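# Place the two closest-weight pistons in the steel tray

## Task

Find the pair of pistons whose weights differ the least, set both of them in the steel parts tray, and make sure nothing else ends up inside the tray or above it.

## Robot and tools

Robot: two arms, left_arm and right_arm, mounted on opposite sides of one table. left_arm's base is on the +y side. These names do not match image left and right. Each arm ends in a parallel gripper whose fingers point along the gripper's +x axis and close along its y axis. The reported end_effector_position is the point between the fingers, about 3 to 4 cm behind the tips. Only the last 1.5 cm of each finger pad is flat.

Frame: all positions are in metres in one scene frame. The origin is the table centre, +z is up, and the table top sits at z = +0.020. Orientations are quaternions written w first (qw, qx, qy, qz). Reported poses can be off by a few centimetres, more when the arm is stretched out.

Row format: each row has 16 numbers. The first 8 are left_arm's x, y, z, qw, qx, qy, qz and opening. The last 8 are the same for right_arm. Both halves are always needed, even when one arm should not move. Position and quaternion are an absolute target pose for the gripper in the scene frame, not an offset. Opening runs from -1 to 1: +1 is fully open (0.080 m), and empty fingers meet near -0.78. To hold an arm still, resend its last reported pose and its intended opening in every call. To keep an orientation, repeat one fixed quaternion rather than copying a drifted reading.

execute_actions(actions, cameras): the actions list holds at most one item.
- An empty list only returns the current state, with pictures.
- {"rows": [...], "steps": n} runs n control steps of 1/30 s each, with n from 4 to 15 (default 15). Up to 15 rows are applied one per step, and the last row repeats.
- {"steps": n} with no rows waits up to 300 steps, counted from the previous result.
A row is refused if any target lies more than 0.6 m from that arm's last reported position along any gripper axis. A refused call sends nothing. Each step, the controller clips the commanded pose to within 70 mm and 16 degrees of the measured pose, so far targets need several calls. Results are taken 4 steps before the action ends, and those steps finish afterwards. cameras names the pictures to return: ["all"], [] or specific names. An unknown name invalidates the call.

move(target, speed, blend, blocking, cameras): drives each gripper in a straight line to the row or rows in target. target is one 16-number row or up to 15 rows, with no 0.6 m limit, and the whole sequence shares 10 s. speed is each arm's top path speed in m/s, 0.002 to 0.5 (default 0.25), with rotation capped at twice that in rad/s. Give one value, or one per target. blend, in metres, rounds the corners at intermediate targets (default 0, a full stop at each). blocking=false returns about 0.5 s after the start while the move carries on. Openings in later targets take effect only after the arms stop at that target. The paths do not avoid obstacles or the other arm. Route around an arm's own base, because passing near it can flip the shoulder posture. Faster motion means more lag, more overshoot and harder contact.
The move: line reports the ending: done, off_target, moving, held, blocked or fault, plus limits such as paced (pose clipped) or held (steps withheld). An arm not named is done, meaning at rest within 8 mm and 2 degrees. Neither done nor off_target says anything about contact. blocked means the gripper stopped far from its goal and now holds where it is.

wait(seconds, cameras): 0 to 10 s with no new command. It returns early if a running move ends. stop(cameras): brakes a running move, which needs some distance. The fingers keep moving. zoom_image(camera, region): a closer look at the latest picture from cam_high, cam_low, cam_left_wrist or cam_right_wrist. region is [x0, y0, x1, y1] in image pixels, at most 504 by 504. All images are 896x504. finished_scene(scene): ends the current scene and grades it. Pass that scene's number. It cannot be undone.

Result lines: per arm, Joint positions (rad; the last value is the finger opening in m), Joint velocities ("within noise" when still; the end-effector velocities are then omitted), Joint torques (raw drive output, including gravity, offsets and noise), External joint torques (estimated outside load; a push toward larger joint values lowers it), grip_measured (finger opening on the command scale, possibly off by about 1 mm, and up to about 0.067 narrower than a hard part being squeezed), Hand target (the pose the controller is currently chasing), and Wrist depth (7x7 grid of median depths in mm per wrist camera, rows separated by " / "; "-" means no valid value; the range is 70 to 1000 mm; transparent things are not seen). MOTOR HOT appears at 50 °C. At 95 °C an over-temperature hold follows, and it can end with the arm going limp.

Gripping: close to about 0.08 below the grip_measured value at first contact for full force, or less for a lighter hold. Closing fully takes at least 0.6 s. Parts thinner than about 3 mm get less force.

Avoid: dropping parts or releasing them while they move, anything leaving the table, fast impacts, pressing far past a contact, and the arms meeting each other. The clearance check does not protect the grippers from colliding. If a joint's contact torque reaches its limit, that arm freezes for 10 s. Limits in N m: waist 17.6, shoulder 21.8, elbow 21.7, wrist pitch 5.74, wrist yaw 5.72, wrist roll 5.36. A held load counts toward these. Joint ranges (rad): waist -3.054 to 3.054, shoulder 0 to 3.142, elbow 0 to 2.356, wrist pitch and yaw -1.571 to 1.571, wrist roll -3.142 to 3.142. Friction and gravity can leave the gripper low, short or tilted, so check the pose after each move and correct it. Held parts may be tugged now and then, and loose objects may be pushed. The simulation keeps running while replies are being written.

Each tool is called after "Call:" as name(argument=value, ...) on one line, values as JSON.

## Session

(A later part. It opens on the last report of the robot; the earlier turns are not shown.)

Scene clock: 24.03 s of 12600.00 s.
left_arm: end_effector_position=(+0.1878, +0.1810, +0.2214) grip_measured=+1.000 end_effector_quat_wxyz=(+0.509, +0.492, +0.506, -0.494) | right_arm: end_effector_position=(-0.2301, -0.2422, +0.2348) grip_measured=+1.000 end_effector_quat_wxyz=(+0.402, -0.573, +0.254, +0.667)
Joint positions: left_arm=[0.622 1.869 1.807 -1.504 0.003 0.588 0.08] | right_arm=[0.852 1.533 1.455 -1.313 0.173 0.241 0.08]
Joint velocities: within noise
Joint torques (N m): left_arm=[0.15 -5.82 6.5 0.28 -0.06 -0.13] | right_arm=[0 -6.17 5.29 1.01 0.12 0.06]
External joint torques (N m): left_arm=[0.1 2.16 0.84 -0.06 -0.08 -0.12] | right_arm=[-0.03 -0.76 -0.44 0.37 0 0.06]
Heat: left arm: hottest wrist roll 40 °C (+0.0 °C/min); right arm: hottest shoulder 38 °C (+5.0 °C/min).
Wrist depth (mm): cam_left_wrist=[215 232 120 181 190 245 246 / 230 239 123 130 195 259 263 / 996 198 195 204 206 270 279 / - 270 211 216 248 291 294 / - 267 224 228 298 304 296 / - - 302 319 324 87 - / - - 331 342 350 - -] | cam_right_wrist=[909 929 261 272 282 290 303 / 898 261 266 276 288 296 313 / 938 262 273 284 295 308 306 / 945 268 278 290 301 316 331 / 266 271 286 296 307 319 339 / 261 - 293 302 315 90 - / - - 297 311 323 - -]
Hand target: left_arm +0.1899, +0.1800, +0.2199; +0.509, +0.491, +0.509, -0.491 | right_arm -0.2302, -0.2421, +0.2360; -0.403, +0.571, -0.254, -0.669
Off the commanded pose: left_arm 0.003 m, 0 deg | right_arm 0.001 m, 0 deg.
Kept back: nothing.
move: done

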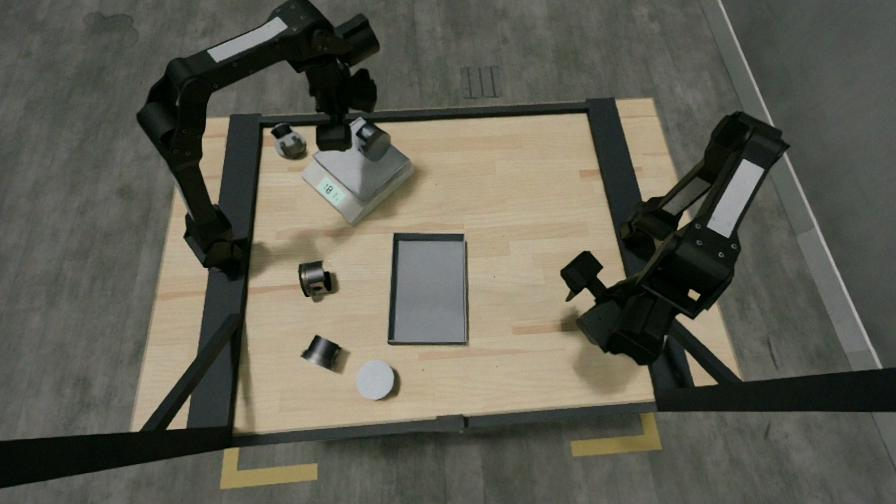

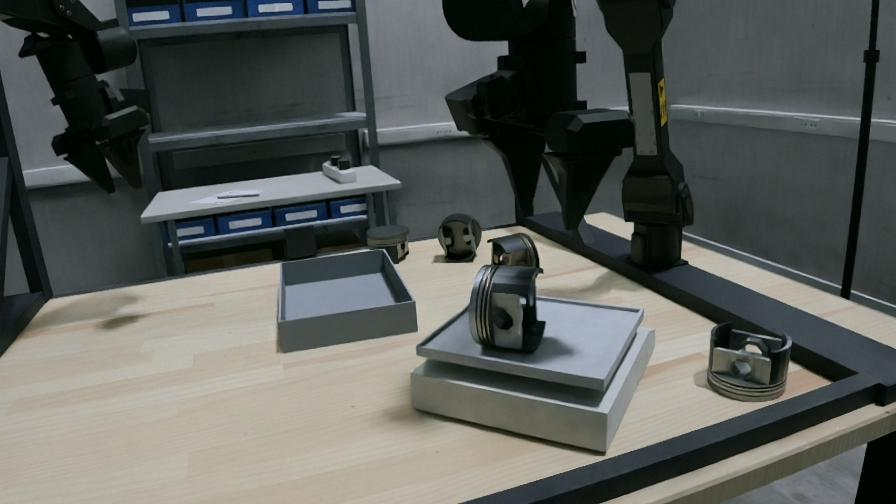

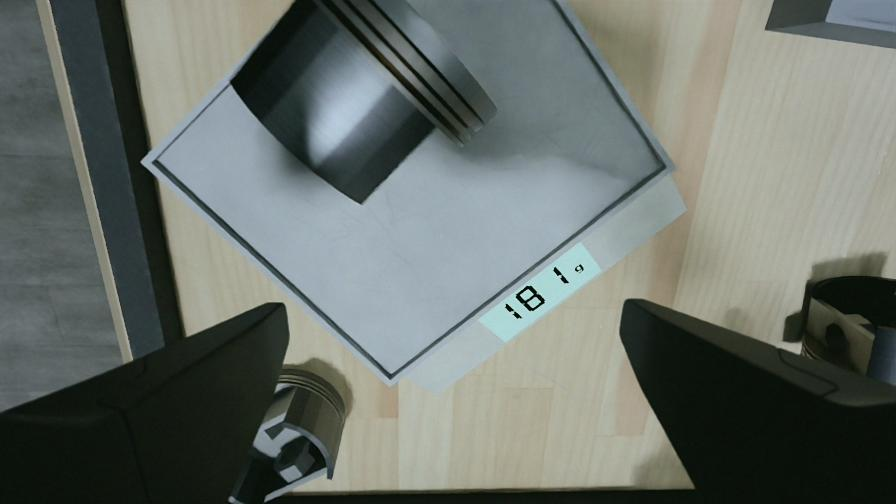

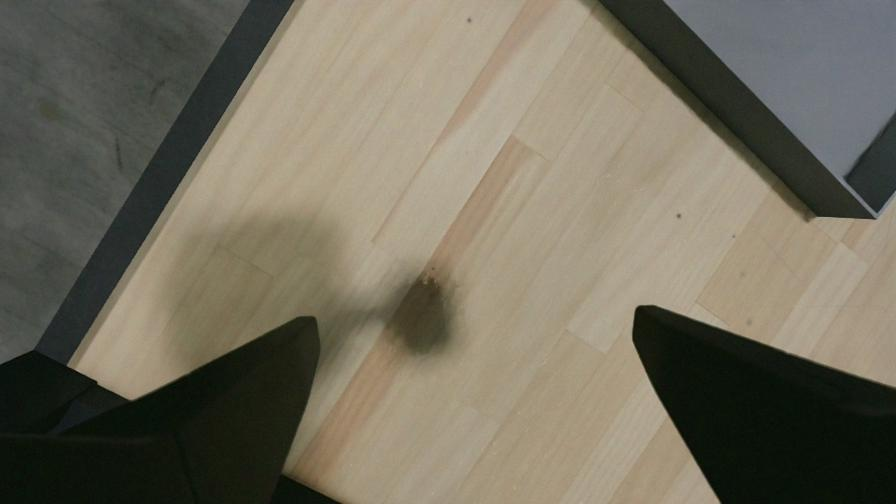

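Call:
move(target=[0.212, 0.155, 0.215, 0.2934, 0.6434, 0.2934, -0.6434, 1, -0.2302, -0.2421, 0.2360, 0.403, -0.571, 0.254, 0.669, 1], speed=0.3)

Scene clock: 26.23 s of 12600.00 s.
left_arm: end_effector_position=(+0.2093, +0.1556, +0.2174) grip_measured=+1.000 end_effector_quat_wxyz=(+0.296, +0.643, +0.291, -0.644) | right_arm: end_effector_position=(-0.2301, -0.2422, +0.2348) grip_measured=+1.000 end_effector_quat_wxyz=(+0.402, -0.573, +0.254, +0.667)
Joint positions: left_arm=[0.629 2.01 1.986 -1.541 0.002 1.339 0.08] | right_arm=[0.852 1.533 1.455 -1.313 0.173 0.241 0.08]
Joint velocities: within noise
Joint torques (N m): left_arm=[0.31 -6.57 6.38 0.25 -0.02 0.15] | right_arm=[0.01 -6.01 5.32 1.01 0.13 0.02]
External joint torques (N m): left_arm=[0.31 2.28 0.8 -0.08 -0.07 0.16] | right_arm=[0.01 -0.63 -0.3 0.42 0.02 0.02]
Heat: left arm: hottest wrist roll 40 °C (+0.0 °C/min); right arm: hottest shoulder 38 °C (+4.6 °C/min).
Wrist depth (mm): cam_left_wrist=[226 229 177 179 182 222 245 / 238 239 182 186 191 234 257 / 243 252 126 132 201 265 273 / - 263 133 208 212 284 289 / - 256 217 223 223 298 304 / - - 289 308 314 87 - / - - - 321 295 - -] | cam_right_wrist=[905 923 262 272 282 290 303 / 926 261 267 277 289 295 313 / 940 262 274 282 296 308 305 / 938 268 279 289 303 316 329 / 266 272 284 296 305 319 340 / 262 - 292 303 314 90 - / - - 296 309 323 - -]
Hand target: left_arm +0.2120, +0.1550, +0.2150; +0.293, +0.643, +0.293, -0.643 | right_arm -0.2302, -0.2421, +0.2360; -0.403, +0.571, -0.254, -0.669
Off the commanded pose: left_arm 0.004 m, 0 deg | right_arm 0.001 m, 0 deg.
Kept back: nothing.
move: done

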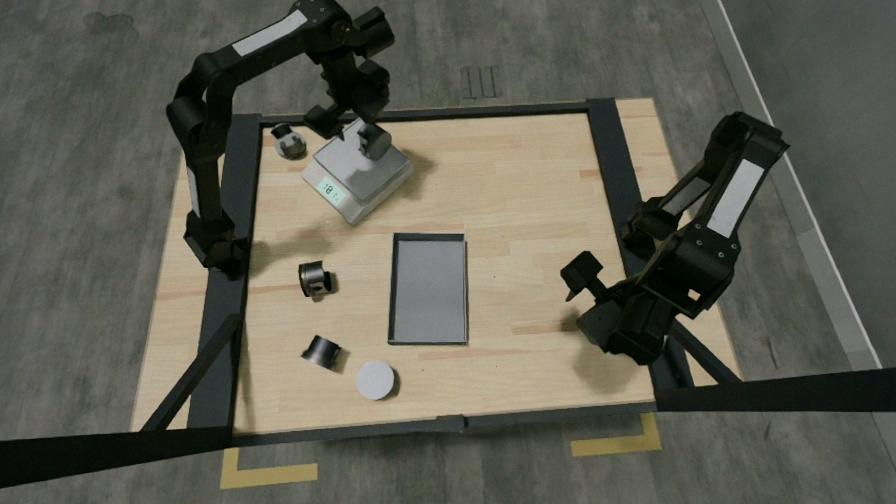

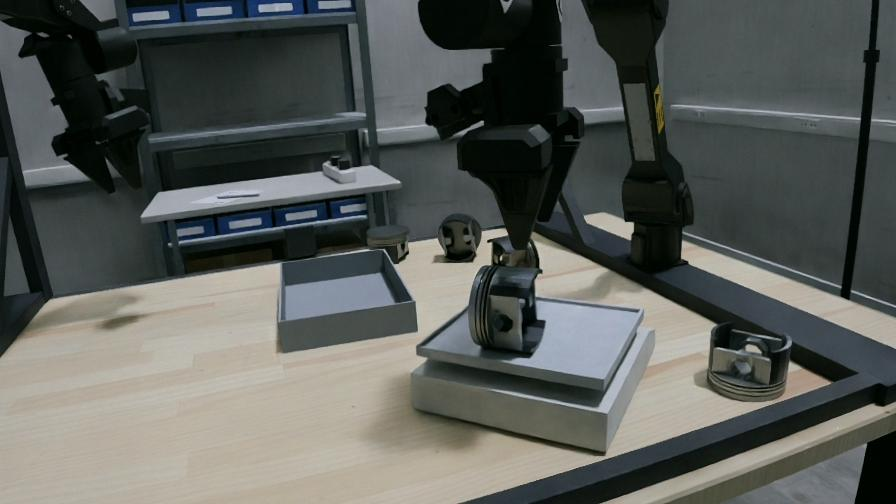

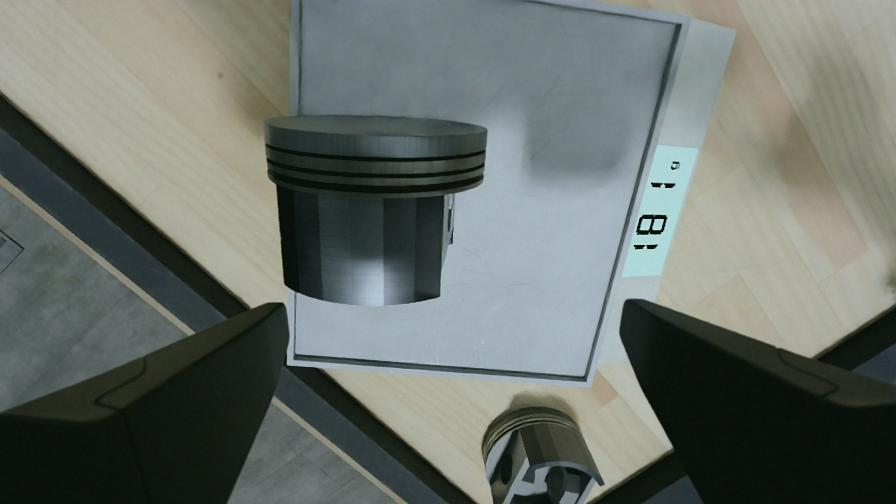

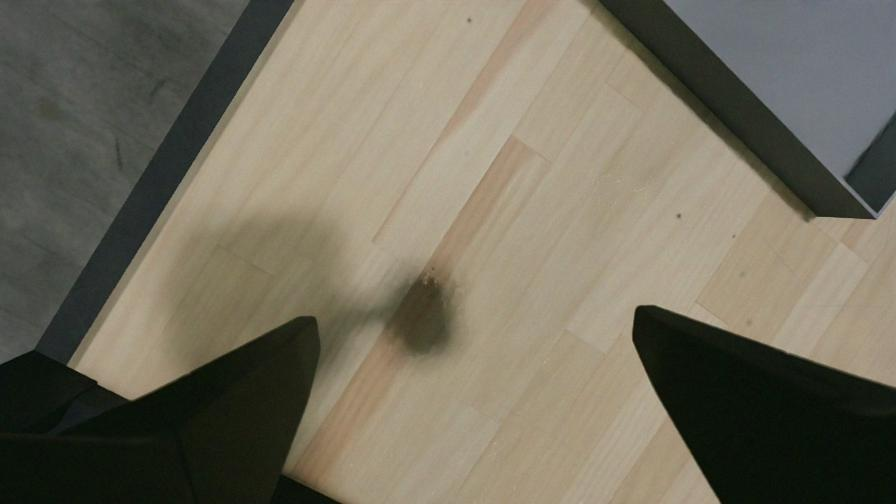

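Call:
move(target=[[0.2345, 0.135, 0.20, 0.2934, 0.6434, 0.2934, -0.6434, 1, -0.2302, -0.2421, 0.2360, 0.403, -0.571, 0.254, 0.669, 1],[0.2345, 0.136, 0.165, 0.2934, 0.6434, 0.2934, -0.6434, 1, -0.2302, -0.2421, 0.2360, 0.403, -0.571, 0.254, 0.669, 1]], speed=[0.15,0.1], cameras=["cam_left_wrist"])

Scene clock: 27.60 s of 12600.00 s.
left_arm: end_effector_position=(+0.2341, +0.1339, +0.1690) grip_measured=+1.000 end_effector_quat_wxyz=(+0.298, +0.644, +0.289, -0.643) end_effector_velocity=(-0.004, +0.005, -0.003) end_effector_angular_velocity=(+0.022, +0.007, -0.010) | right_arm: end_effector_position=(-0.2301, -0.2422, +0.2348) grip_measured=+1.000 end_effector_quat_wxyz=(+0.402, -0.573, +0.254, +0.667)
Joint positions: left_arm=[0.647 2.121 1.959 -1.397 0.002 1.356 0.08] | right_arm=[0.852 1.533 1.455 -1.313 0.173 0.241 0.08]
Joint velocities: left_arm=[-0.002 -0.007 -0.022 -0.007 -0.007 0.007 0] | right_arm=[within noise]
Joint torques (N m): left_arm=[0.24 -8.45 4.55 0.45 0.01 0.15] | right_arm=[-0.06 -5.98 5.34 1.04 0.09 0.09]
External joint torques (N m): left_arm=[0.19 1.23 -1.15 0.12 -0.04 0.15] | right_arm=[-0.05 -0.67 -0.31 0.42 -0.02 0.08]
Heat: left arm: hottest wrist roll 40 °C (+0.0 °C/min); right arm: hottest shoulder 38 °C (+4.3 °C/min).
Wrist depth (mm): cam_left_wrist=[184 185 188 135 137 139 140 / 192 194 196 139 141 145 147 / 201 204 85 - 150 153 217 / 195 214 - - 157 163 233 / - 206 92 86 169 168 248 / - - 222 174 180 87 - / - - 247 266 268 - -] | cam_right_wrist=[899 915 262 271 283 290 303 / 922 262 267 277 289 295 313 / 948 262 273 283 295 306 308 / 944 269 278 289 303 316 328 / 265 272 284 295 308 319 340 / 262 - 292 303 313 90 - / - - 297 310 324 - -]
Hand target: left_arm +0.2345, +0.1360, +0.1650; +0.293, +0.643, +0.294, -0.643 | right_arm -0.2302, -0.2421, +0.2360; -0.403, +0.571, -0.254, -0.669
Off the commanded pose: left_arm 0.005 m, 1 deg | right_arm 0.001 m, 0 deg.
Kept back: nothing.
move: done
Images, in order (width x height): cam_left_wrist 896x504.

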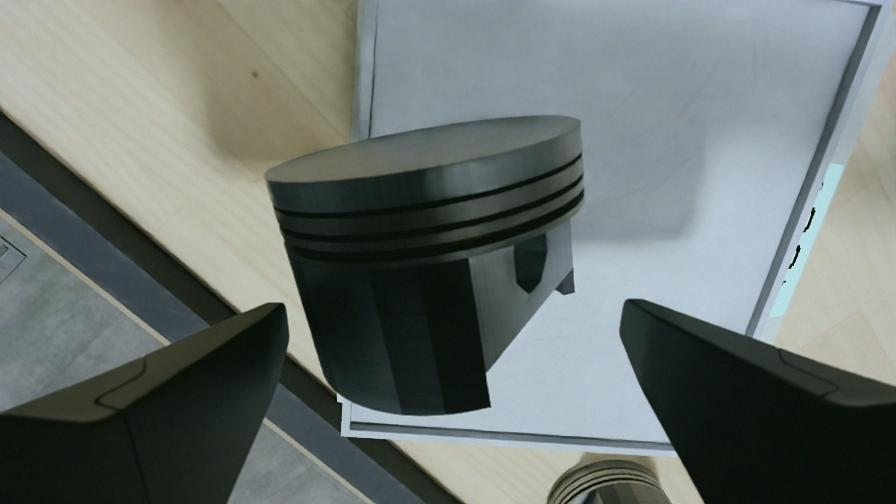

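Call:
execute_actions(actions=[])

Call:
zoom_image(camera="cam_low", region=[420, 200, 660, 400])

Scene clock: 27.70 s of 12600.00 s.
left_arm: end_effector_position=(+0.2341, +0.1339, +0.1689) grip_measured=+1.000 end_effector_quat_wxyz=(+0.298, +0.644, +0.289, -0.643) | right_arm: end_effector_position=(-0.2301, -0.2422, +0.2348) grip_measured=+1.000 end_effector_quat_wxyz=(+0.402, -0.573, +0.254, +0.667)
Joint positions: left_arm=[0.647 2.121 1.959 -1.396 0.002 1.356 0.08] | right_arm=[0.852 1.533 1.455 -1.313 0.173 0.241 0.08]
Joint velocities: within noise
Joint torques (N m): left_arm=[0.25 -8.45 4.46 0.45 0 0.15] | right_arm=[-0.03 -6.06 5.24 1.03 0.15 0.06]
External joint torques (N m): left_arm=[0.31 1.36 -1.28 0.11 -0.05 0.15] | right_arm=[-0.01 -0.65 -0.45 0.42 0.04 0.06]
Heat: left arm: hottest wrist roll 40 °C (+0.0 °C/min); right arm: hottest shoulder 38 °C (+4.3 °C/min).
Wrist depth (mm): cam_left_wrist=[182 185 186 132 136 137 138 / 192 195 194 138 140 144 146 / 199 203 84 - 149 152 216 / 195 214 - - 131 162 233 / - 205 92 84 168 167 247 / - - 224 90 179 87 - / - - 260 266 266 - -] | cam_right_wrist=[913 934 261 272 283 291 300 / 930 261 266 278 288 295 313 / 944 262 273 283 294 308 307 / 965 267 278 289 302 315 330 / 265 271 285 296 307 317 338 / 261 - 291 303 314 90 - / - - 298 309 325 - -]
Hand target: left_arm +0.2345, +0.1360, +0.1650; +0.293, +0.643, +0.294, -0.643 | right_arm -0.2302, -0.2421, +0.2360; -0.403, +0.571, -0.254, -0.669
Off the commanded pose: left_arm 0.004 m, 1 deg | right_arm 0.001 m, 0 deg.
Steps of this call (1-3: nothing new was sent). Readings (end_effector_position of left_arm | right_arm):
1: (+0.2341, +0.1340, +0.1689) | (-0.2301, -0.2422, +0.2348)
2: (+0.2341, +0.1340, +0.1689) | (-0.2301, -0.2422, +0.2348)
3: the state above

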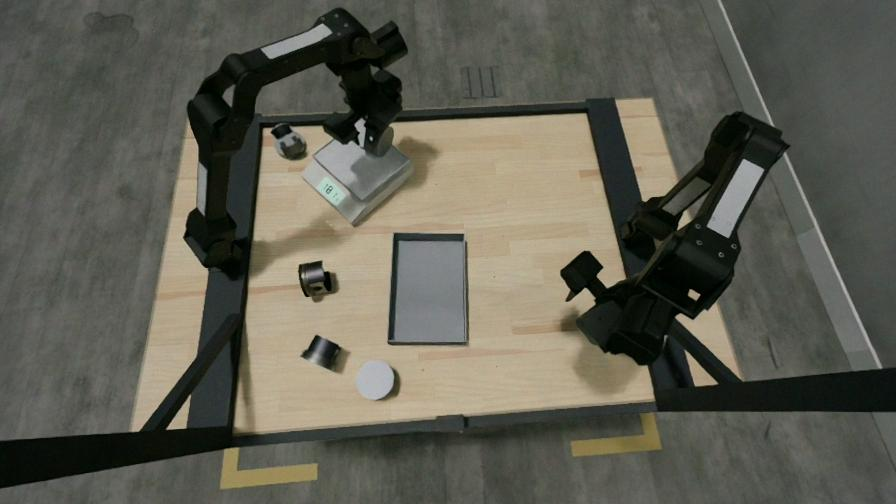

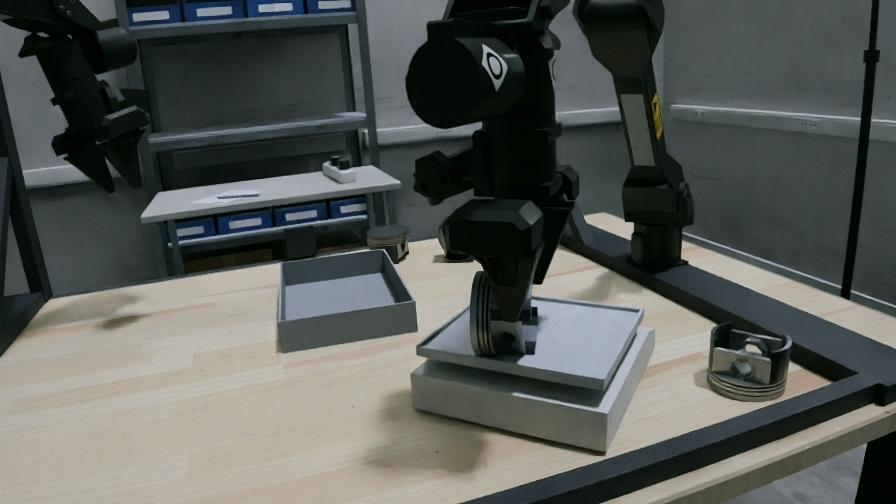

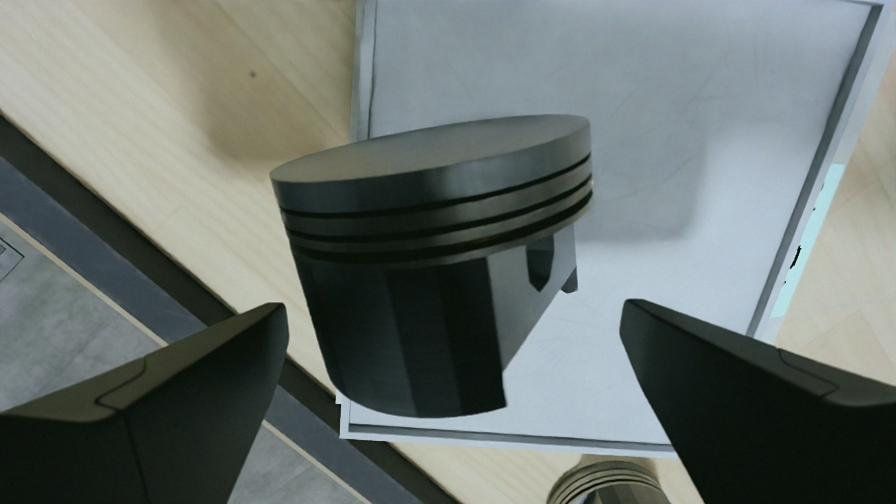

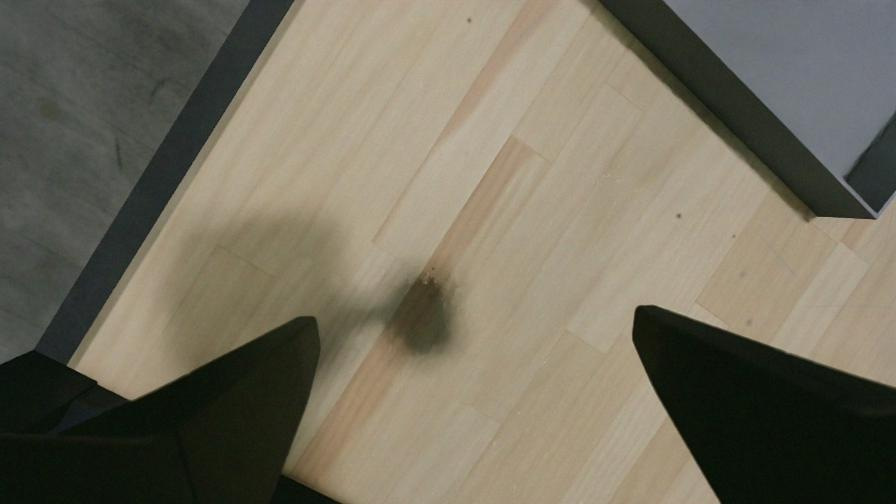

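Scaled by 2.100.

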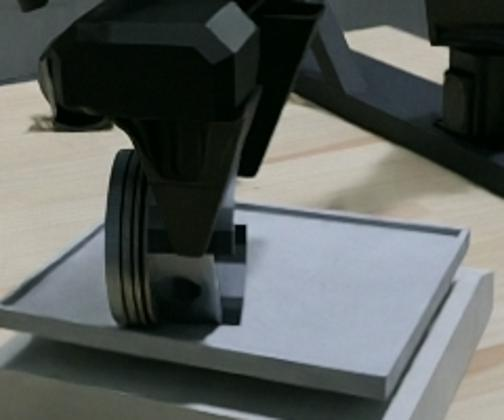

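Call:
move(target=[0.225, 0.145, 0.215, 0.2934, 0.6434, 0.2934, -0.6434, 1, -0.2302, -0.2421, 0.2360, 0.403, -0.571, 0.254, 0.669, 1], speed=0.2, cameras=["cam_left_wrist"])

Call:
wait(seconds=1, cameras=["cam_left_wrist"])

Call:
wait(seconds=1.5, cameras=["cam_left_wrist"])

Scene clock: 28.77 s of 12600.00 s.
left_arm: end_effector_position=(+0.2253, +0.1457, +0.2117) grip_measured=+1.000 end_effector_quat_wxyz=(+0.295, +0.643, +0.293, -0.644) | right_arm: end_effector_position=(-0.2301, -0.2422, +0.2348) grip_measured=+1.000 end_effector_quat_wxyz=(+0.402, -0.573, +0.254, +0.667)
Joint positions: left_arm=[0.647 2.092 2.086 -1.562 0.002 1.356 0.08] | right_arm=[0.852 1.533 1.455 -1.313 0.173 0.241 0.08]
Joint velocities: within noise
Joint torques (N m): left_arm=[-0.24 -9 6.06 0.24 0 -0.04] | right_arm=[0.01 -6.05 5.37 0.99 0.14 0.03]
External joint torques (N m): left_arm=[-0.31 0.52 0.44 -0.08 -0.04 -0.04] | right_arm=[-0.03 -0.69 -0.3 0.37 0.03 0.02]
Heat: left arm: hottest wrist roll 40 °C (+0.0 °C/min); right arm: hottest shoulder 38 °C (+4.2 °C/min).
Wrist depth (mm): cam_left_wrist=[220 223 222 174 176 179 240 / 230 234 234 144 183 189 254 / 229 244 245 120 194 227 268 / - 256 260 127 206 273 284 / - 248 214 216 216 293 300 / - - 279 302 304 87 - / - - - 318 288 - -] | cam_right_wrist=[908 927 262 271 281 291 305 / 937 260 267 279 290 296 312 / 949 263 273 283 295 308 305 / 946 267 278 288 303 316 329 / 266 271 284 297 306 318 339 / 262 - 292 303 315 90 - / - - 297 310 323 - -]
Hand target: left_arm +0.2249, +0.1451, +0.2147; +0.297, +0.644, +0.290, -0.643 | right_arm -0.2302, -0.2421, +0.2360; -0.403, +0.571, -0.254, -0.669
Off the commanded pose: left_arm 0.003 m, 0 deg | right_arm 0.001 m, 0 deg.
joint sent to its limit (left arm) — joint 4 (wrist pitch), lower limit.
Kept back: nothing.
move: done
Images, in order (width x height): cam_left_wrist 896x504.

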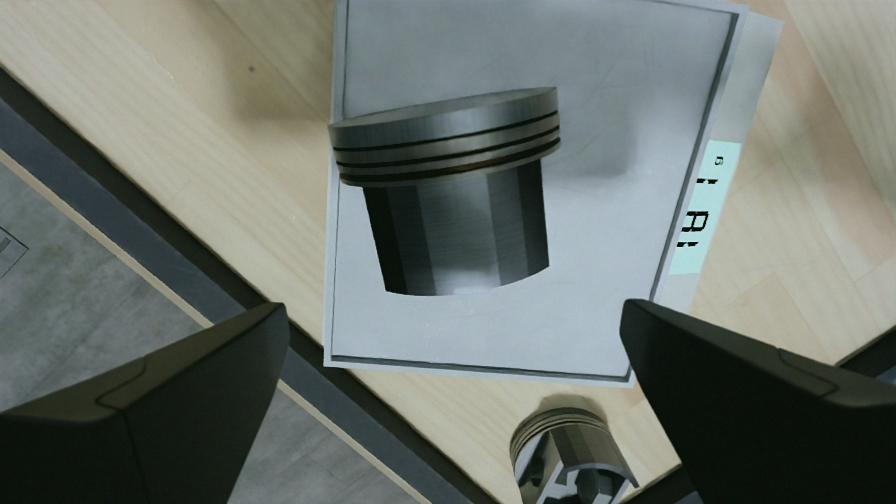

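Scene clock: 29.77 s of 12600.00 s.
left_arm: end_effector_position=(+0.2252, +0.1458, +0.2117) grip_measured=+1.000 end_effector_quat_wxyz=(+0.294, +0.643, +0.293, -0.644) | right_arm: end_effector_position=(-0.2301, -0.2422, +0.2348) grip_measured=+1.000 end_effector_quat_wxyz=(+0.402, -0.573, +0.254, +0.667)
Joint positions: left_arm=[0.647 2.092 2.086 -1.563 0.002 1.356 0.08] | right_arm=[0.852 1.533 1.455 -1.313 0.173 0.241 0.08]
Joint velocities: within noise
Joint torques (N m): left_arm=[-0.26 -9.05 6.06 0.26 0 -0.04] | right_arm=[-0.11 -6.22 5.27 1.04 0.15 0.01]
External joint torques (N m): left_arm=[-0.33 0.4 0.47 -0.08 -0.04 -0.04] | right_arm=[-0.11 -0.81 -0.45 0.41 0.04 0.01]
Heat: left arm: hottest wrist roll 40 °C (+0.0 °C/min); right arm: hottest shoulder 38 °C (+4.0 °C/min).
Wrist depth (mm): cam_left_wrist=[221 223 222 174 176 179 241 / 229 233 234 160 130 191 254 / 229 245 245 137 126 227 268 / - 254 258 200 134 273 284 / - 248 214 216 216 292 301 / - - 280 303 304 87 - / - - - 315 289 - -] | cam_right_wrist=[908 916 261 270 281 291 304 / 919 261 266 277 289 295 313 / 930 263 274 282 295 307 306 / 954 269 280 288 301 315 332 / 266 271 285 295 306 318 338 / 262 - 292 304 315 90 - / - - 297 311 324 - -]
Hand target: left_arm +0.2250, +0.1451, +0.2147; +0.297, +0.644, +0.290, -0.643 | right_arm -0.2302, -0.2421, +0.2360; -0.403, +0.571, -0.254, -0.669
Off the commanded pose: left_arm 0.003 m, 0 deg | right_arm 0.001 m, 0 deg.
Steps of this call (1-30: nothing new was sent). Readings (end_effector_position of left_arm | right_arm):
1: (+0.2252, +0.1458, +0.2117) | (-0.2301, -0.2422, +0.2348)
2: (+0.2252, +0.1458, +0.2117) | (-0.2301, -0.2422, +0.2348)
4: (+0.2252, +0.1458, +0.2117) | (-0.2301, -0.2422, +0.2348)
8: (+0.2252, +0.1458, +0.2117) | (-0.2301, -0.2422, +0.2348)
30: the state above
Images, in order (width x height): cam_left_wrist 896x504.

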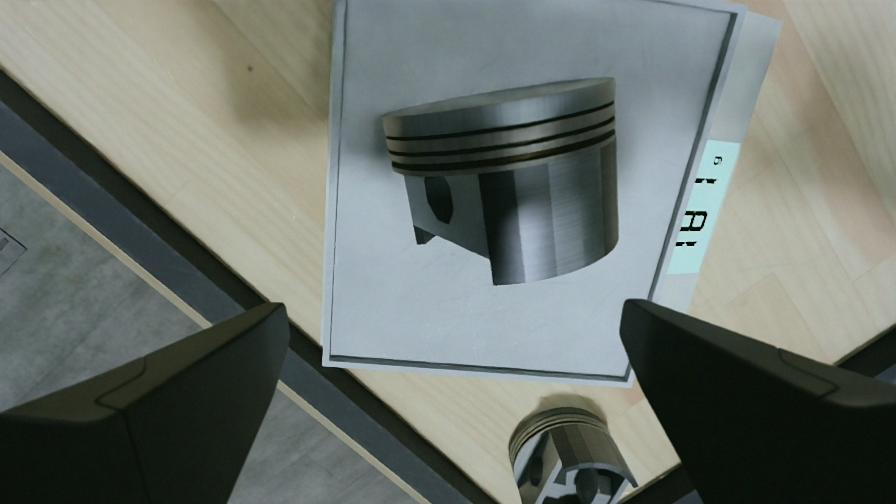

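Scene clock: 31.27 s of 12600.00 s.
left_arm: end_effector_position=(+0.2252, +0.1458, +0.2117) grip_measured=+1.000 end_effector_quat_wxyz=(+0.294, +0.643, +0.293, -0.644) | right_arm: end_effector_position=(-0.2301, -0.2422, +0.2348) grip_measured=+1.000 end_effector_quat_wxyz=(+0.402, -0.573, +0.254, +0.667)
Joint positions: left_arm=[0.647 2.092 2.086 -1.563 0.002 1.356 0.08] | right_arm=[0.852 1.533 1.455 -1.313 0.173 0.241 0.08]
Joint velocities: within noise
Joint torques (N m): left_arm=[-0.24 -9.04 6.06 0.26 0 -0.04] | right_arm=[-0.09 -6.08 5.24 1 0.14 0.03]
External joint torques (N m): left_arm=[-0.18 0.42 0.48 -0.06 -0.05 -0.04] | right_arm=[-0.1 -0.68 -0.4 0.41 0.03 0.02]
Heat: left arm: hottest wrist roll 40 °C (+0.0 °C/min); right arm: hottest shoulder 38 °C (+3.8 °C/min).
Wrist depth (mm): cam_left_wrist=[221 223 222 173 177 179 240 / 230 233 234 180 118 188 254 / 228 244 245 189 132 228 269 / - 254 257 202 207 275 283 / - 248 214 214 217 290 300 / - - 278 300 305 87 - / - - - 317 290 - -] | cam_right_wrist=[903 926 260 271 281 291 304 / 935 261 266 277 289 294 310 / 946 263 272 283 295 308 307 / 933 268 278 289 302 316 330 / 265 272 285 296 306 319 337 / 262 - 292 301 314 90 - / - - 297 310 324 - -]
Hand target: left_arm +0.2250, +0.1451, +0.2147; +0.297, +0.644, +0.290, -0.643 | right_arm -0.2302, -0.2421, +0.2360; -0.403, +0.571, -0.254, -0.669
Off the commanded pose: left_arm 0.003 m, 0 deg | right_arm 0.001 m, 0 deg.
Steps of this call (1-45: nothing new was sent). Readings (end_effector_position of left_arm | right_arm):
1: (+0.2252, +0.1458, +0.2117) | (-0.2301, -0.2422, +0.2348)
2: (+0.2252, +0.1458, +0.2117) | (-0.2301, -0.2422, +0.2348)
4: (+0.2252, +0.1458, +0.2117) | (-0.2301, -0.2422, +0.2348)
8: (+0.2252, +0.1458, +0.2117) | (-0.2301, -0.2422, +0.2348)
45: the state above
Images, in order (width x height): cam_left_wrist 896x504.

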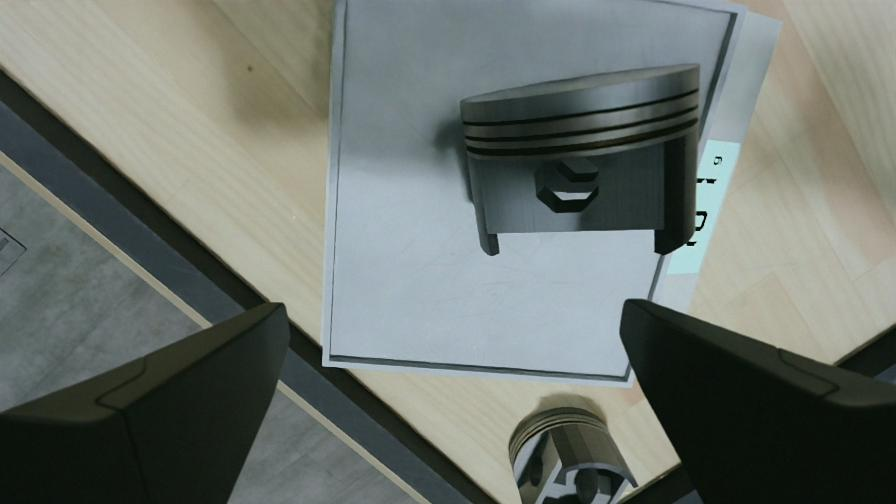

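Call:
wait(seconds=0.7, cameras=["cam_left_wrist"])

Scene clock: 32.10 s of 12600.00 s.
left_arm: end_effector_position=(+0.2252, +0.1458, +0.2117) grip_measured=+1.000 end_effector_quat_wxyz=(+0.294, +0.643, +0.293, -0.644) | right_arm: end_effector_position=(-0.2301, -0.2422, +0.2348) grip_measured=+1.000 end_effector_quat_wxyz=(+0.402, -0.573, +0.254, +0.667)
Joint positions: left_arm=[0.647 2.092 2.086 -1.563 0.002 1.356 0.08] | right_arm=[0.852 1.533 1.455 -1.313 0.173 0.241 0.08]
Joint velocities: within noise
Joint torques (N m): left_arm=[-0.26 -9.03 6.06 0.26 0 -0.05] | right_arm=[-0.09 -6.05 5.35 1.03 0.12 0.03]
External joint torques (N m): left_arm=[-0.27 0.42 0.48 -0.07 -0.05 -0.05] | right_arm=[-0.06 -0.63 -0.34 0.42 0 0.02]
Heat: left arm: hottest wrist roll 40 °C (+0.0 °C/min); right arm: hottest shoulder 38 °C (+3.7 °C/min).
Wrist depth (mm): cam_left_wrist=[220 223 221 174 176 178 241 / 229 234 233 183 124 119 254 / 228 245 244 192 140 137 266 / - 254 257 204 206 252 285 / - 247 215 216 216 292 303 / - - 279 303 305 87 - / - - - 316 290 - -] | cam_right_wrist=[898 943 261 272 283 291 303 / 925 261 265 279 288 294 312 / 931 263 273 283 295 306 306 / 959 268 278 291 303 315 331 / 265 272 286 298 307 318 339 / 262 - 291 302 316 90 - / - - 297 309 324 - -]
Hand target: left_arm +0.2250, +0.1451, +0.2147; +0.297, +0.644, +0.290, -0.643 | right_arm -0.2302, -0.2421, +0.2360; -0.403, +0.571, -0.254, -0.669
Off the commanded pose: left_arm 0.003 m, 0 deg | right_arm 0.001 m, 0 deg.
Steps of this call (1-25: nothing new was sent). Readings (end_effector_position of left_arm | right_arm):
1: (+0.2252, +0.1458, +0.2117) | (-0.2301, -0.2422, +0.2348)
2: (+0.2252, +0.1458, +0.2117) | (-0.2301, -0.2422, +0.2348)
4: (+0.2252, +0.1458, +0.2117) | (-0.2301, -0.2422, +0.2348)
8: (+0.2252, +0.1458, +0.2117) | (-0.2301, -0.2422, +0.2348)
25: the state above
Images, in order (width x height): cam_left_wrist 896x504.

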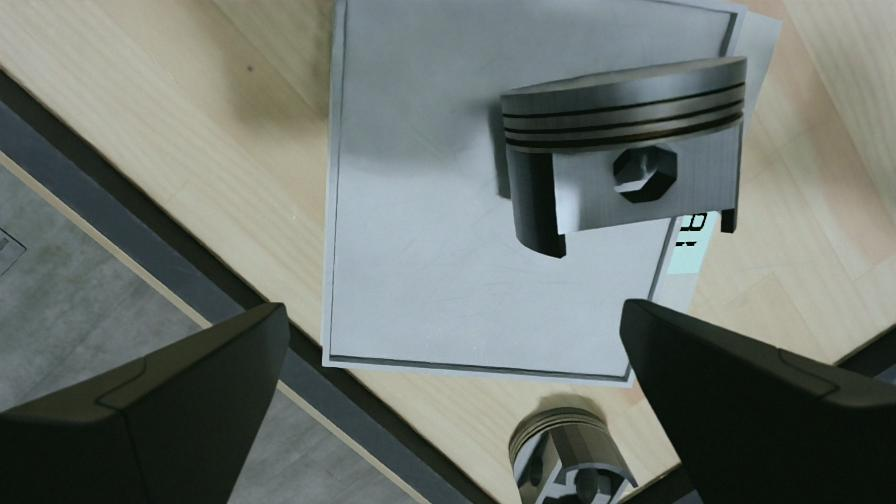

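Call:
wait(seconds=1.0, cameras=["cam_left_wrist","cam_low"])

Scene clock: 33.50 s of 12600.00 s.
left_arm: end_effector_position=(+0.2252, +0.1458, +0.2117) grip_measured=+1.000 end_effector_quat_wxyz=(+0.294, +0.643, +0.293, -0.644) | right_arm: end_effector_position=(-0.2301, -0.2422, +0.2348) grip_measured=+1.000 end_effector_quat_wxyz=(+0.402, -0.573, +0.254, +0.667)
Joint positions: left_arm=[0.647 2.092 2.086 -1.563 0.002 1.356 0.08] | right_arm=[0.852 1.533 1.455 -1.313 0.173 0.241 0.08]
Joint velocities: within noise
Joint torques (N m): left_arm=[-0.25 -9.04 6.06 0.25 0 -0.04] | right_arm=[0.1 -6.01 5.34 0.99 0.14 0.01]
External joint torques (N m): left_arm=[-0.32 0.41 0.47 -0.08 -0.04 -0.04] | right_arm=[0.1 -0.51 -0.41 0.37 0.02 0]
Heat: left arm: hottest wrist roll 40 °C (+0.0 °C/min); right arm: hottest shoulder 38 °C (+3.6 °C/min).
Wrist depth (mm): cam_left_wrist=[221 223 222 173 176 177 238 / 229 234 233 183 150 120 252 / 228 246 245 192 163 128 268 / - 254 255 203 207 274 285 / - 249 215 215 216 291 300 / - - 279 302 303 87 - / - - - 317 288 - -] | cam_right_wrist=[899 938 262 271 282 291 303 / 913 261 267 277 288 295 312 / 949 263 274 283 294 307 305 / 947 268 278 289 303 314 330 / 264 272 285 295 307 318 339 / 262 - 291 302 314 90 - / - - 295 309 323 - -]
Hand target: left_arm +0.2250, +0.1451, +0.2147; +0.297, +0.644, +0.290, -0.643 | right_arm -0.2302, -0.2421, +0.2360; -0.403, +0.571, -0.254, -0.669
Off the commanded pose: left_arm 0.003 m, 0 deg | right_arm 0.001 m, 0 deg.
Steps of this call (1-42: nothing new was sent). Readings (end_effector_position of left_arm | right_arm):
1: (+0.2252, +0.1458, +0.2117) | (-0.2301, -0.2422, +0.2348)
2: (+0.2252, +0.1458, +0.2117) | (-0.2301, -0.2422, +0.2348)
4: (+0.2252, +0.1458, +0.2117) | (-0.2301, -0.2422, +0.2348)
8: (+0.2252, +0.1458, +0.2117) | (-0.2301, -0.2422, +0.2348)
42: the state above
Images, in order (width x height): cam_low 896x504, cam_left_wrist 896x504.

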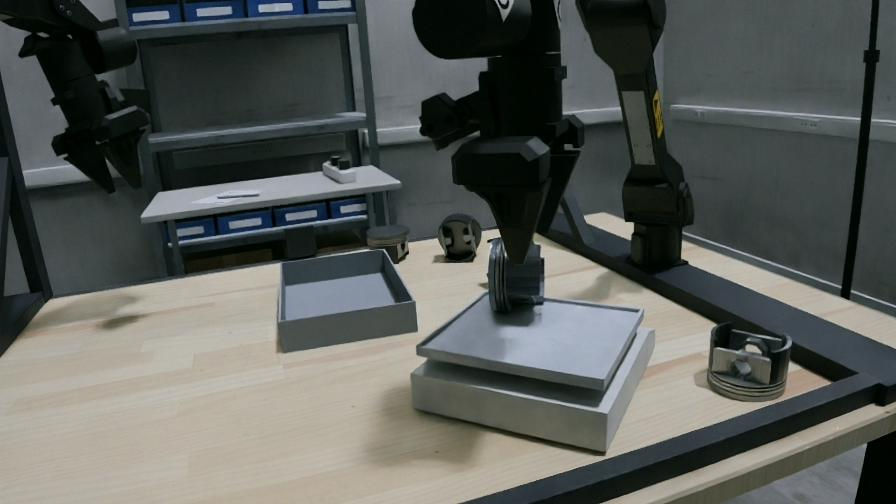

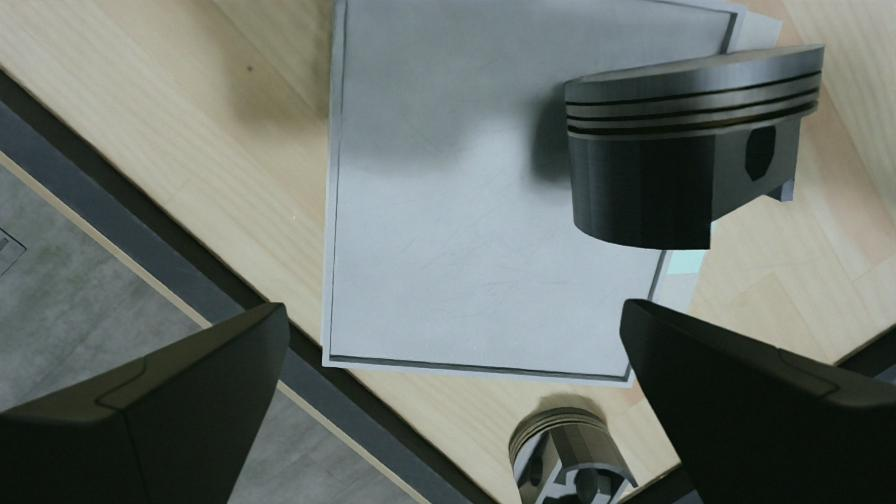

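Call:
wait(seconds=1.0, cameras=["cam_left_wrist","cam_high"])

Call:
wait(seconds=1.0, cameras=["cam_left_wrist","cam_low"])

Scene clock: 34.67 s of 12600.00 s.
left_arm: end_effector_position=(+0.2252, +0.1458, +0.2117) grip_measured=+1.000 end_effector_quat_wxyz=(+0.294, +0.643, +0.293, -0.644) | right_arm: end_effector_position=(-0.2301, -0.2422, +0.2348) grip_measured=+1.000 end_effector_quat_wxyz=(+0.402, -0.573, +0.254, +0.667)
Joint positions: left_arm=[0.647 2.092 2.086 -1.563 0.002 1.356 0.08] | right_arm=[0.852 1.533 1.455 -1.313 0.173 0.241 0.08]
Joint velocities: within noise
Joint torques (N m): left_arm=[-0.25 -9.03 6.06 0.26 0 -0.04] | right_arm=[-0.04 -6.25 5.23 1.02 0.13 0.02]
External joint torques (N m): left_arm=[-0.33 0.35 0.52 -0.05 -0.04 -0.04] | right_arm=[-0.06 -0.88 -0.43 0.41 0.03 0.01]
Heat: left arm: hottest shoulder 40 °C (+10.4 °C/min); right arm: hottest shoulder 38 °C (+3.5 °C/min).
Wrist depth (mm): cam_left_wrist=[220 224 222 174 176 178 240 / 230 234 234 182 139 119 253 / 229 246 245 193 145 138 265 / - 255 256 203 206 275 283 / - 249 215 215 216 292 299 / - - 279 303 304 87 - / - - - 317 289 - -] | cam_right_wrist=[907 924 262 271 282 291 304 / 925 260 267 277 287 295 314 / 933 263 273 283 295 307 307 / 948 269 278 289 302 315 331 / 265 272 286 296 307 317 340 / 263 - 293 301 314 90 - / - - 297 311 324 - -]
Hand target: left_arm +0.2250, +0.1451, +0.2147; +0.297, +0.644, +0.290, -0.643 | right_arm -0.2302, -0.2421, +0.2360; -0.403, +0.571, -0.254, -0.669
Off the commanded pose: left_arm 0.003 m, 0 deg | right_arm 0.001 m, 0 deg.
Steps of this call (1-35: nothing new was sent). Readings (end_effector_position of left_arm | right_arm):
1: (+0.2252, +0.1458, +0.2117) | (-0.2301, -0.2422, +0.2348)
2: (+0.2252, +0.1458, +0.2117) | (-0.2301, -0.2422, +0.2348)
4: (+0.2252, +0.1458, +0.2117) | (-0.2301, -0.2422, +0.2348)
8: (+0.2252, +0.1458, +0.2117) | (-0.2301, -0.2422, +0.2348)
35: the state above
Images, in order (width x height): cam_high 896x504, cam_left_wrist 896x504.

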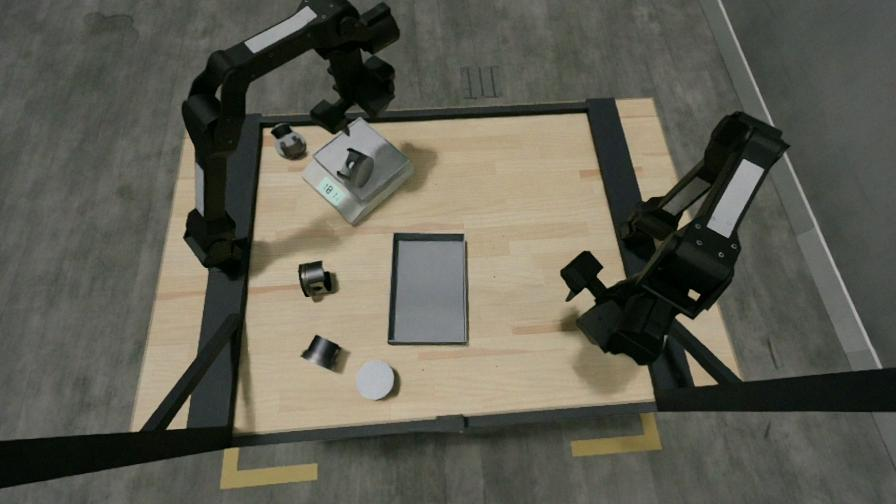

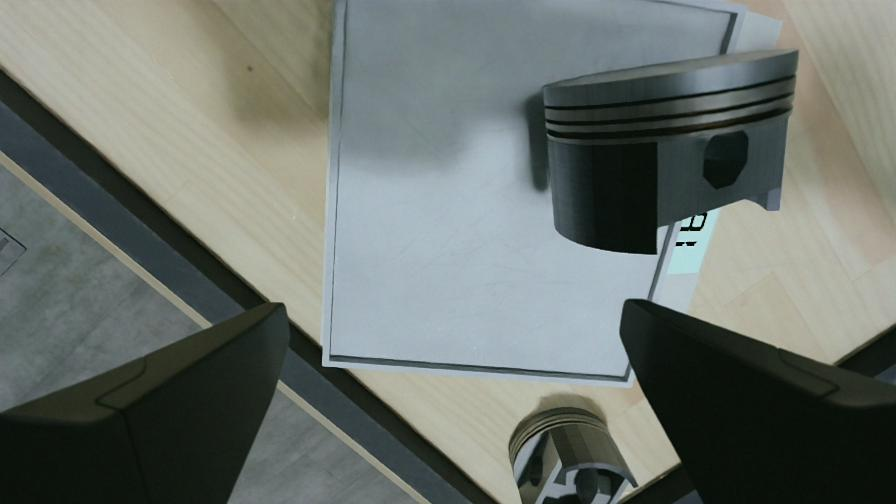

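Scene clock: 35.67 s of 12600.00 s.
left_arm: end_effector_position=(+0.2252, +0.1458, +0.2117) grip_measured=+1.000 end_effector_quat_wxyz=(+0.294, +0.643, +0.293, -0.644) | right_arm: end_effector_position=(-0.2301, -0.2422, +0.2348) grip_measured=+1.000 end_effector_quat_wxyz=(+0.402, -0.573, +0.254, +0.667)
Joint positions: left_arm=[0.647 2.092 2.086 -1.563 0.002 1.356 0.08] | right_arm=[0.852 1.533 1.455 -1.313 0.173 0.241 0.08]
Joint velocities: within noise
Joint torques (N m): left_arm=[-0.25 -9.04 6.06 0.26 0 -0.05] | right_arm=[-0.08 -5.99 5.34 1.02 0.13 0.06]
External joint torques (N m): left_arm=[-0.23 0.41 0.48 -0.06 -0.05 -0.05] | right_arm=[-0.1 -0.52 -0.36 0.42 0.02 0.06]
Heat: left arm: hottest shoulder 40 °C (+10.1 °C/min); right arm: hottest shoulder 39 °C (+5.0 °C/min).
Wrist depth (mm): cam_left_wrist=[220 222 221 174 176 178 240 / 230 233 233 181 125 119 253 / 228 246 245 193 136 137 268 / - 254 257 202 207 274 284 / - 249 214 215 216 291 301 / - - 278 303 303 87 - / - - - 317 290 - -] | cam_right_wrist=[896 919 260 272 282 290 303 / 918 261 267 277 290 296 311 / 935 262 273 283 295 309 305 / 938 268 278 289 301 315 331 / 265 272 286 296 308 319 341 / 262 - 291 304 315 90 - / - - 296 309 322 - -]
Hand target: left_arm +0.2250, +0.1451, +0.2147; +0.297, +0.644, +0.290, -0.643 | right_arm -0.2302, -0.2421, +0.2360; -0.403, +0.571, -0.254, -0.669
Off the commanded pose: left_arm 0.003 m, 0 deg | right_arm 0.001 m, 0 deg.
Steps of this call (1-30: nothing new was sent). Readings (end_effector_position of left_arm | right_arm):
1: (+0.2252, +0.1458, +0.2117) | (-0.2301, -0.2422, +0.2348)
2: (+0.2252, +0.1458, +0.2117) | (-0.2301, -0.2422, +0.2348)
4: (+0.2252, +0.1458, +0.2117) | (-0.2301, -0.2422, +0.2348)
8: (+0.2252, +0.1458, +0.2117) | (-0.2301, -0.2422, +0.2348)
30: the state above
Images, in order (width x height): cam_low 896x504, cam_left_wrist 896x504.

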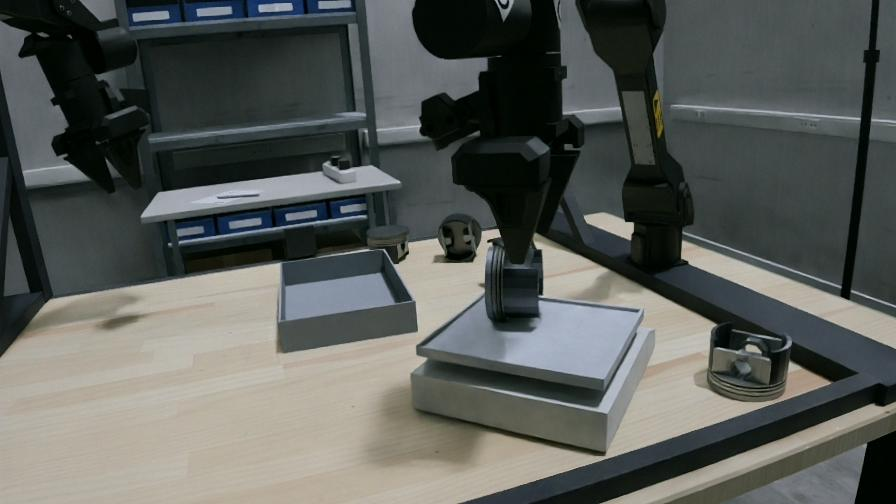

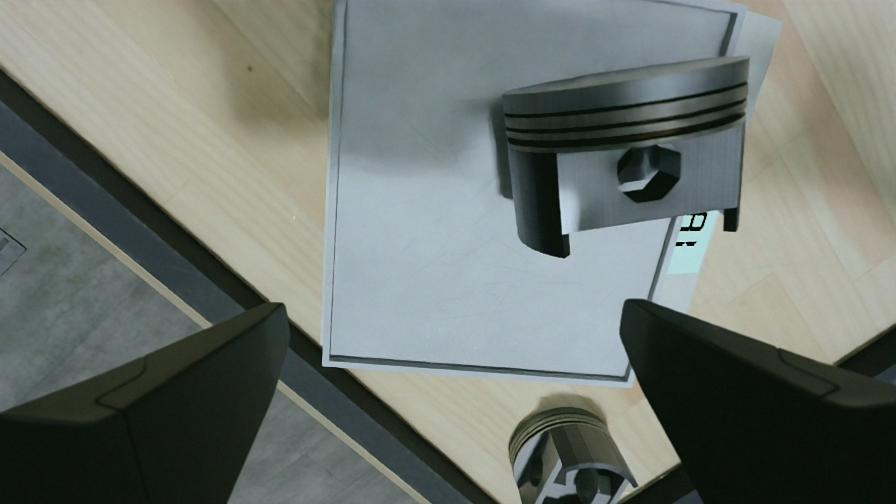

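Call:
move(target=[0.2235, 0.1420, 0.204, 0.3374, 0.6214, 0.3374, -0.6214, 1, -0.2302, -0.2421, 0.2360, 0.403, -0.571, 0.254, 0.669, 1], speed=0.2, cameras=["cam_left_wrist"])

Scene clock: 36.93 s of 12600.00 s.
left_arm: end_effector_position=(+0.2252, +0.1417, +0.2081) grip_measured=+1.000 end_effector_quat_wxyz=(+0.342, +0.622, +0.332, -0.622) | right_arm: end_effector_position=(-0.2301, -0.2422, +0.2348) grip_measured=+1.000 end_effector_quat_wxyz=(+0.402, -0.573, +0.254, +0.667)
Joint positions: left_arm=[0.641 2.092 2.071 -1.537 0.002 1.213 0.08] | right_arm=[0.852 1.533 1.455 -1.313 0.173 0.241 0.08]
Joint velocities: within noise
Joint torques (N m): left_arm=[-0.39 -8.18 4.21 0.46 0 -0.13] | right_arm=[-0.12 -6.12 5.37 1 0.12 0]
External joint torques (N m): left_arm=[-0.39 1.28 -1.41 0.1 -0.05 -0.12] | right_arm=[-0.12 -0.66 -0.37 0.38 0.01 0]
Heat: left arm: hottest shoulder 40 °C (+9.7 °C/min); right arm: hottest shoulder 39 °C (+4.9 °C/min).
Wrist depth (mm): cam_left_wrist=[217 221 222 171 172 226 235 / 221 232 233 177 179 181 246 / 227 240 244 186 125 126 260 / - 248 254 197 142 238 277 / - 250 209 211 212 285 294 / - - 281 298 227 87 - / - - - 311 302 - -] | cam_right_wrist=[906 920 261 272 280 289 304 / 936 261 267 278 289 295 312 / 938 262 273 284 296 307 306 / 951 268 278 289 302 316 332 / 266 271 286 296 306 317 339 / 261 - 292 304 314 90 - / - - 297 308 324 - -]
Hand target: left_arm +0.2235, +0.1420, +0.2041; +0.337, +0.621, +0.337, -0.621 | right_arm -0.2302, -0.2421, +0.2360; -0.403, +0.571, -0.254, -0.669
Off the commanded pose: left_arm 0.004 m, 1 deg | right_arm 0.001 m, 0 deg.
Kept back: nothing.
move: done
Images, in order (width x height): cam_left_wrist 896x504.

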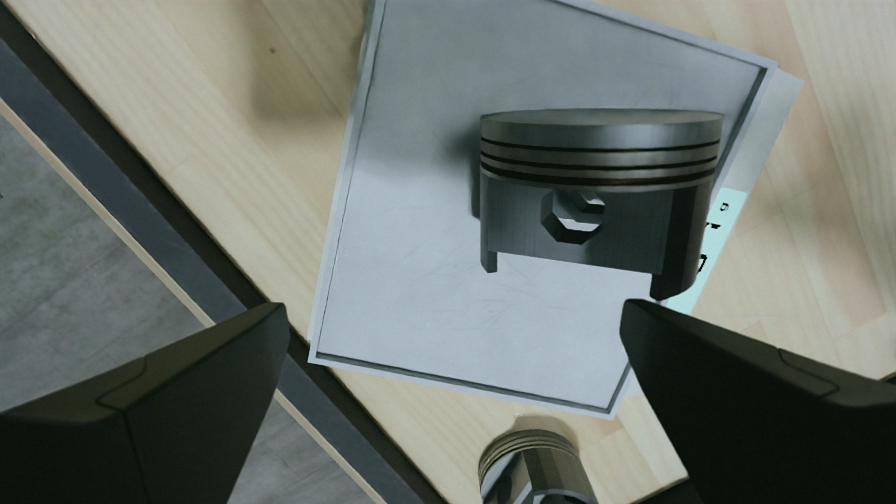

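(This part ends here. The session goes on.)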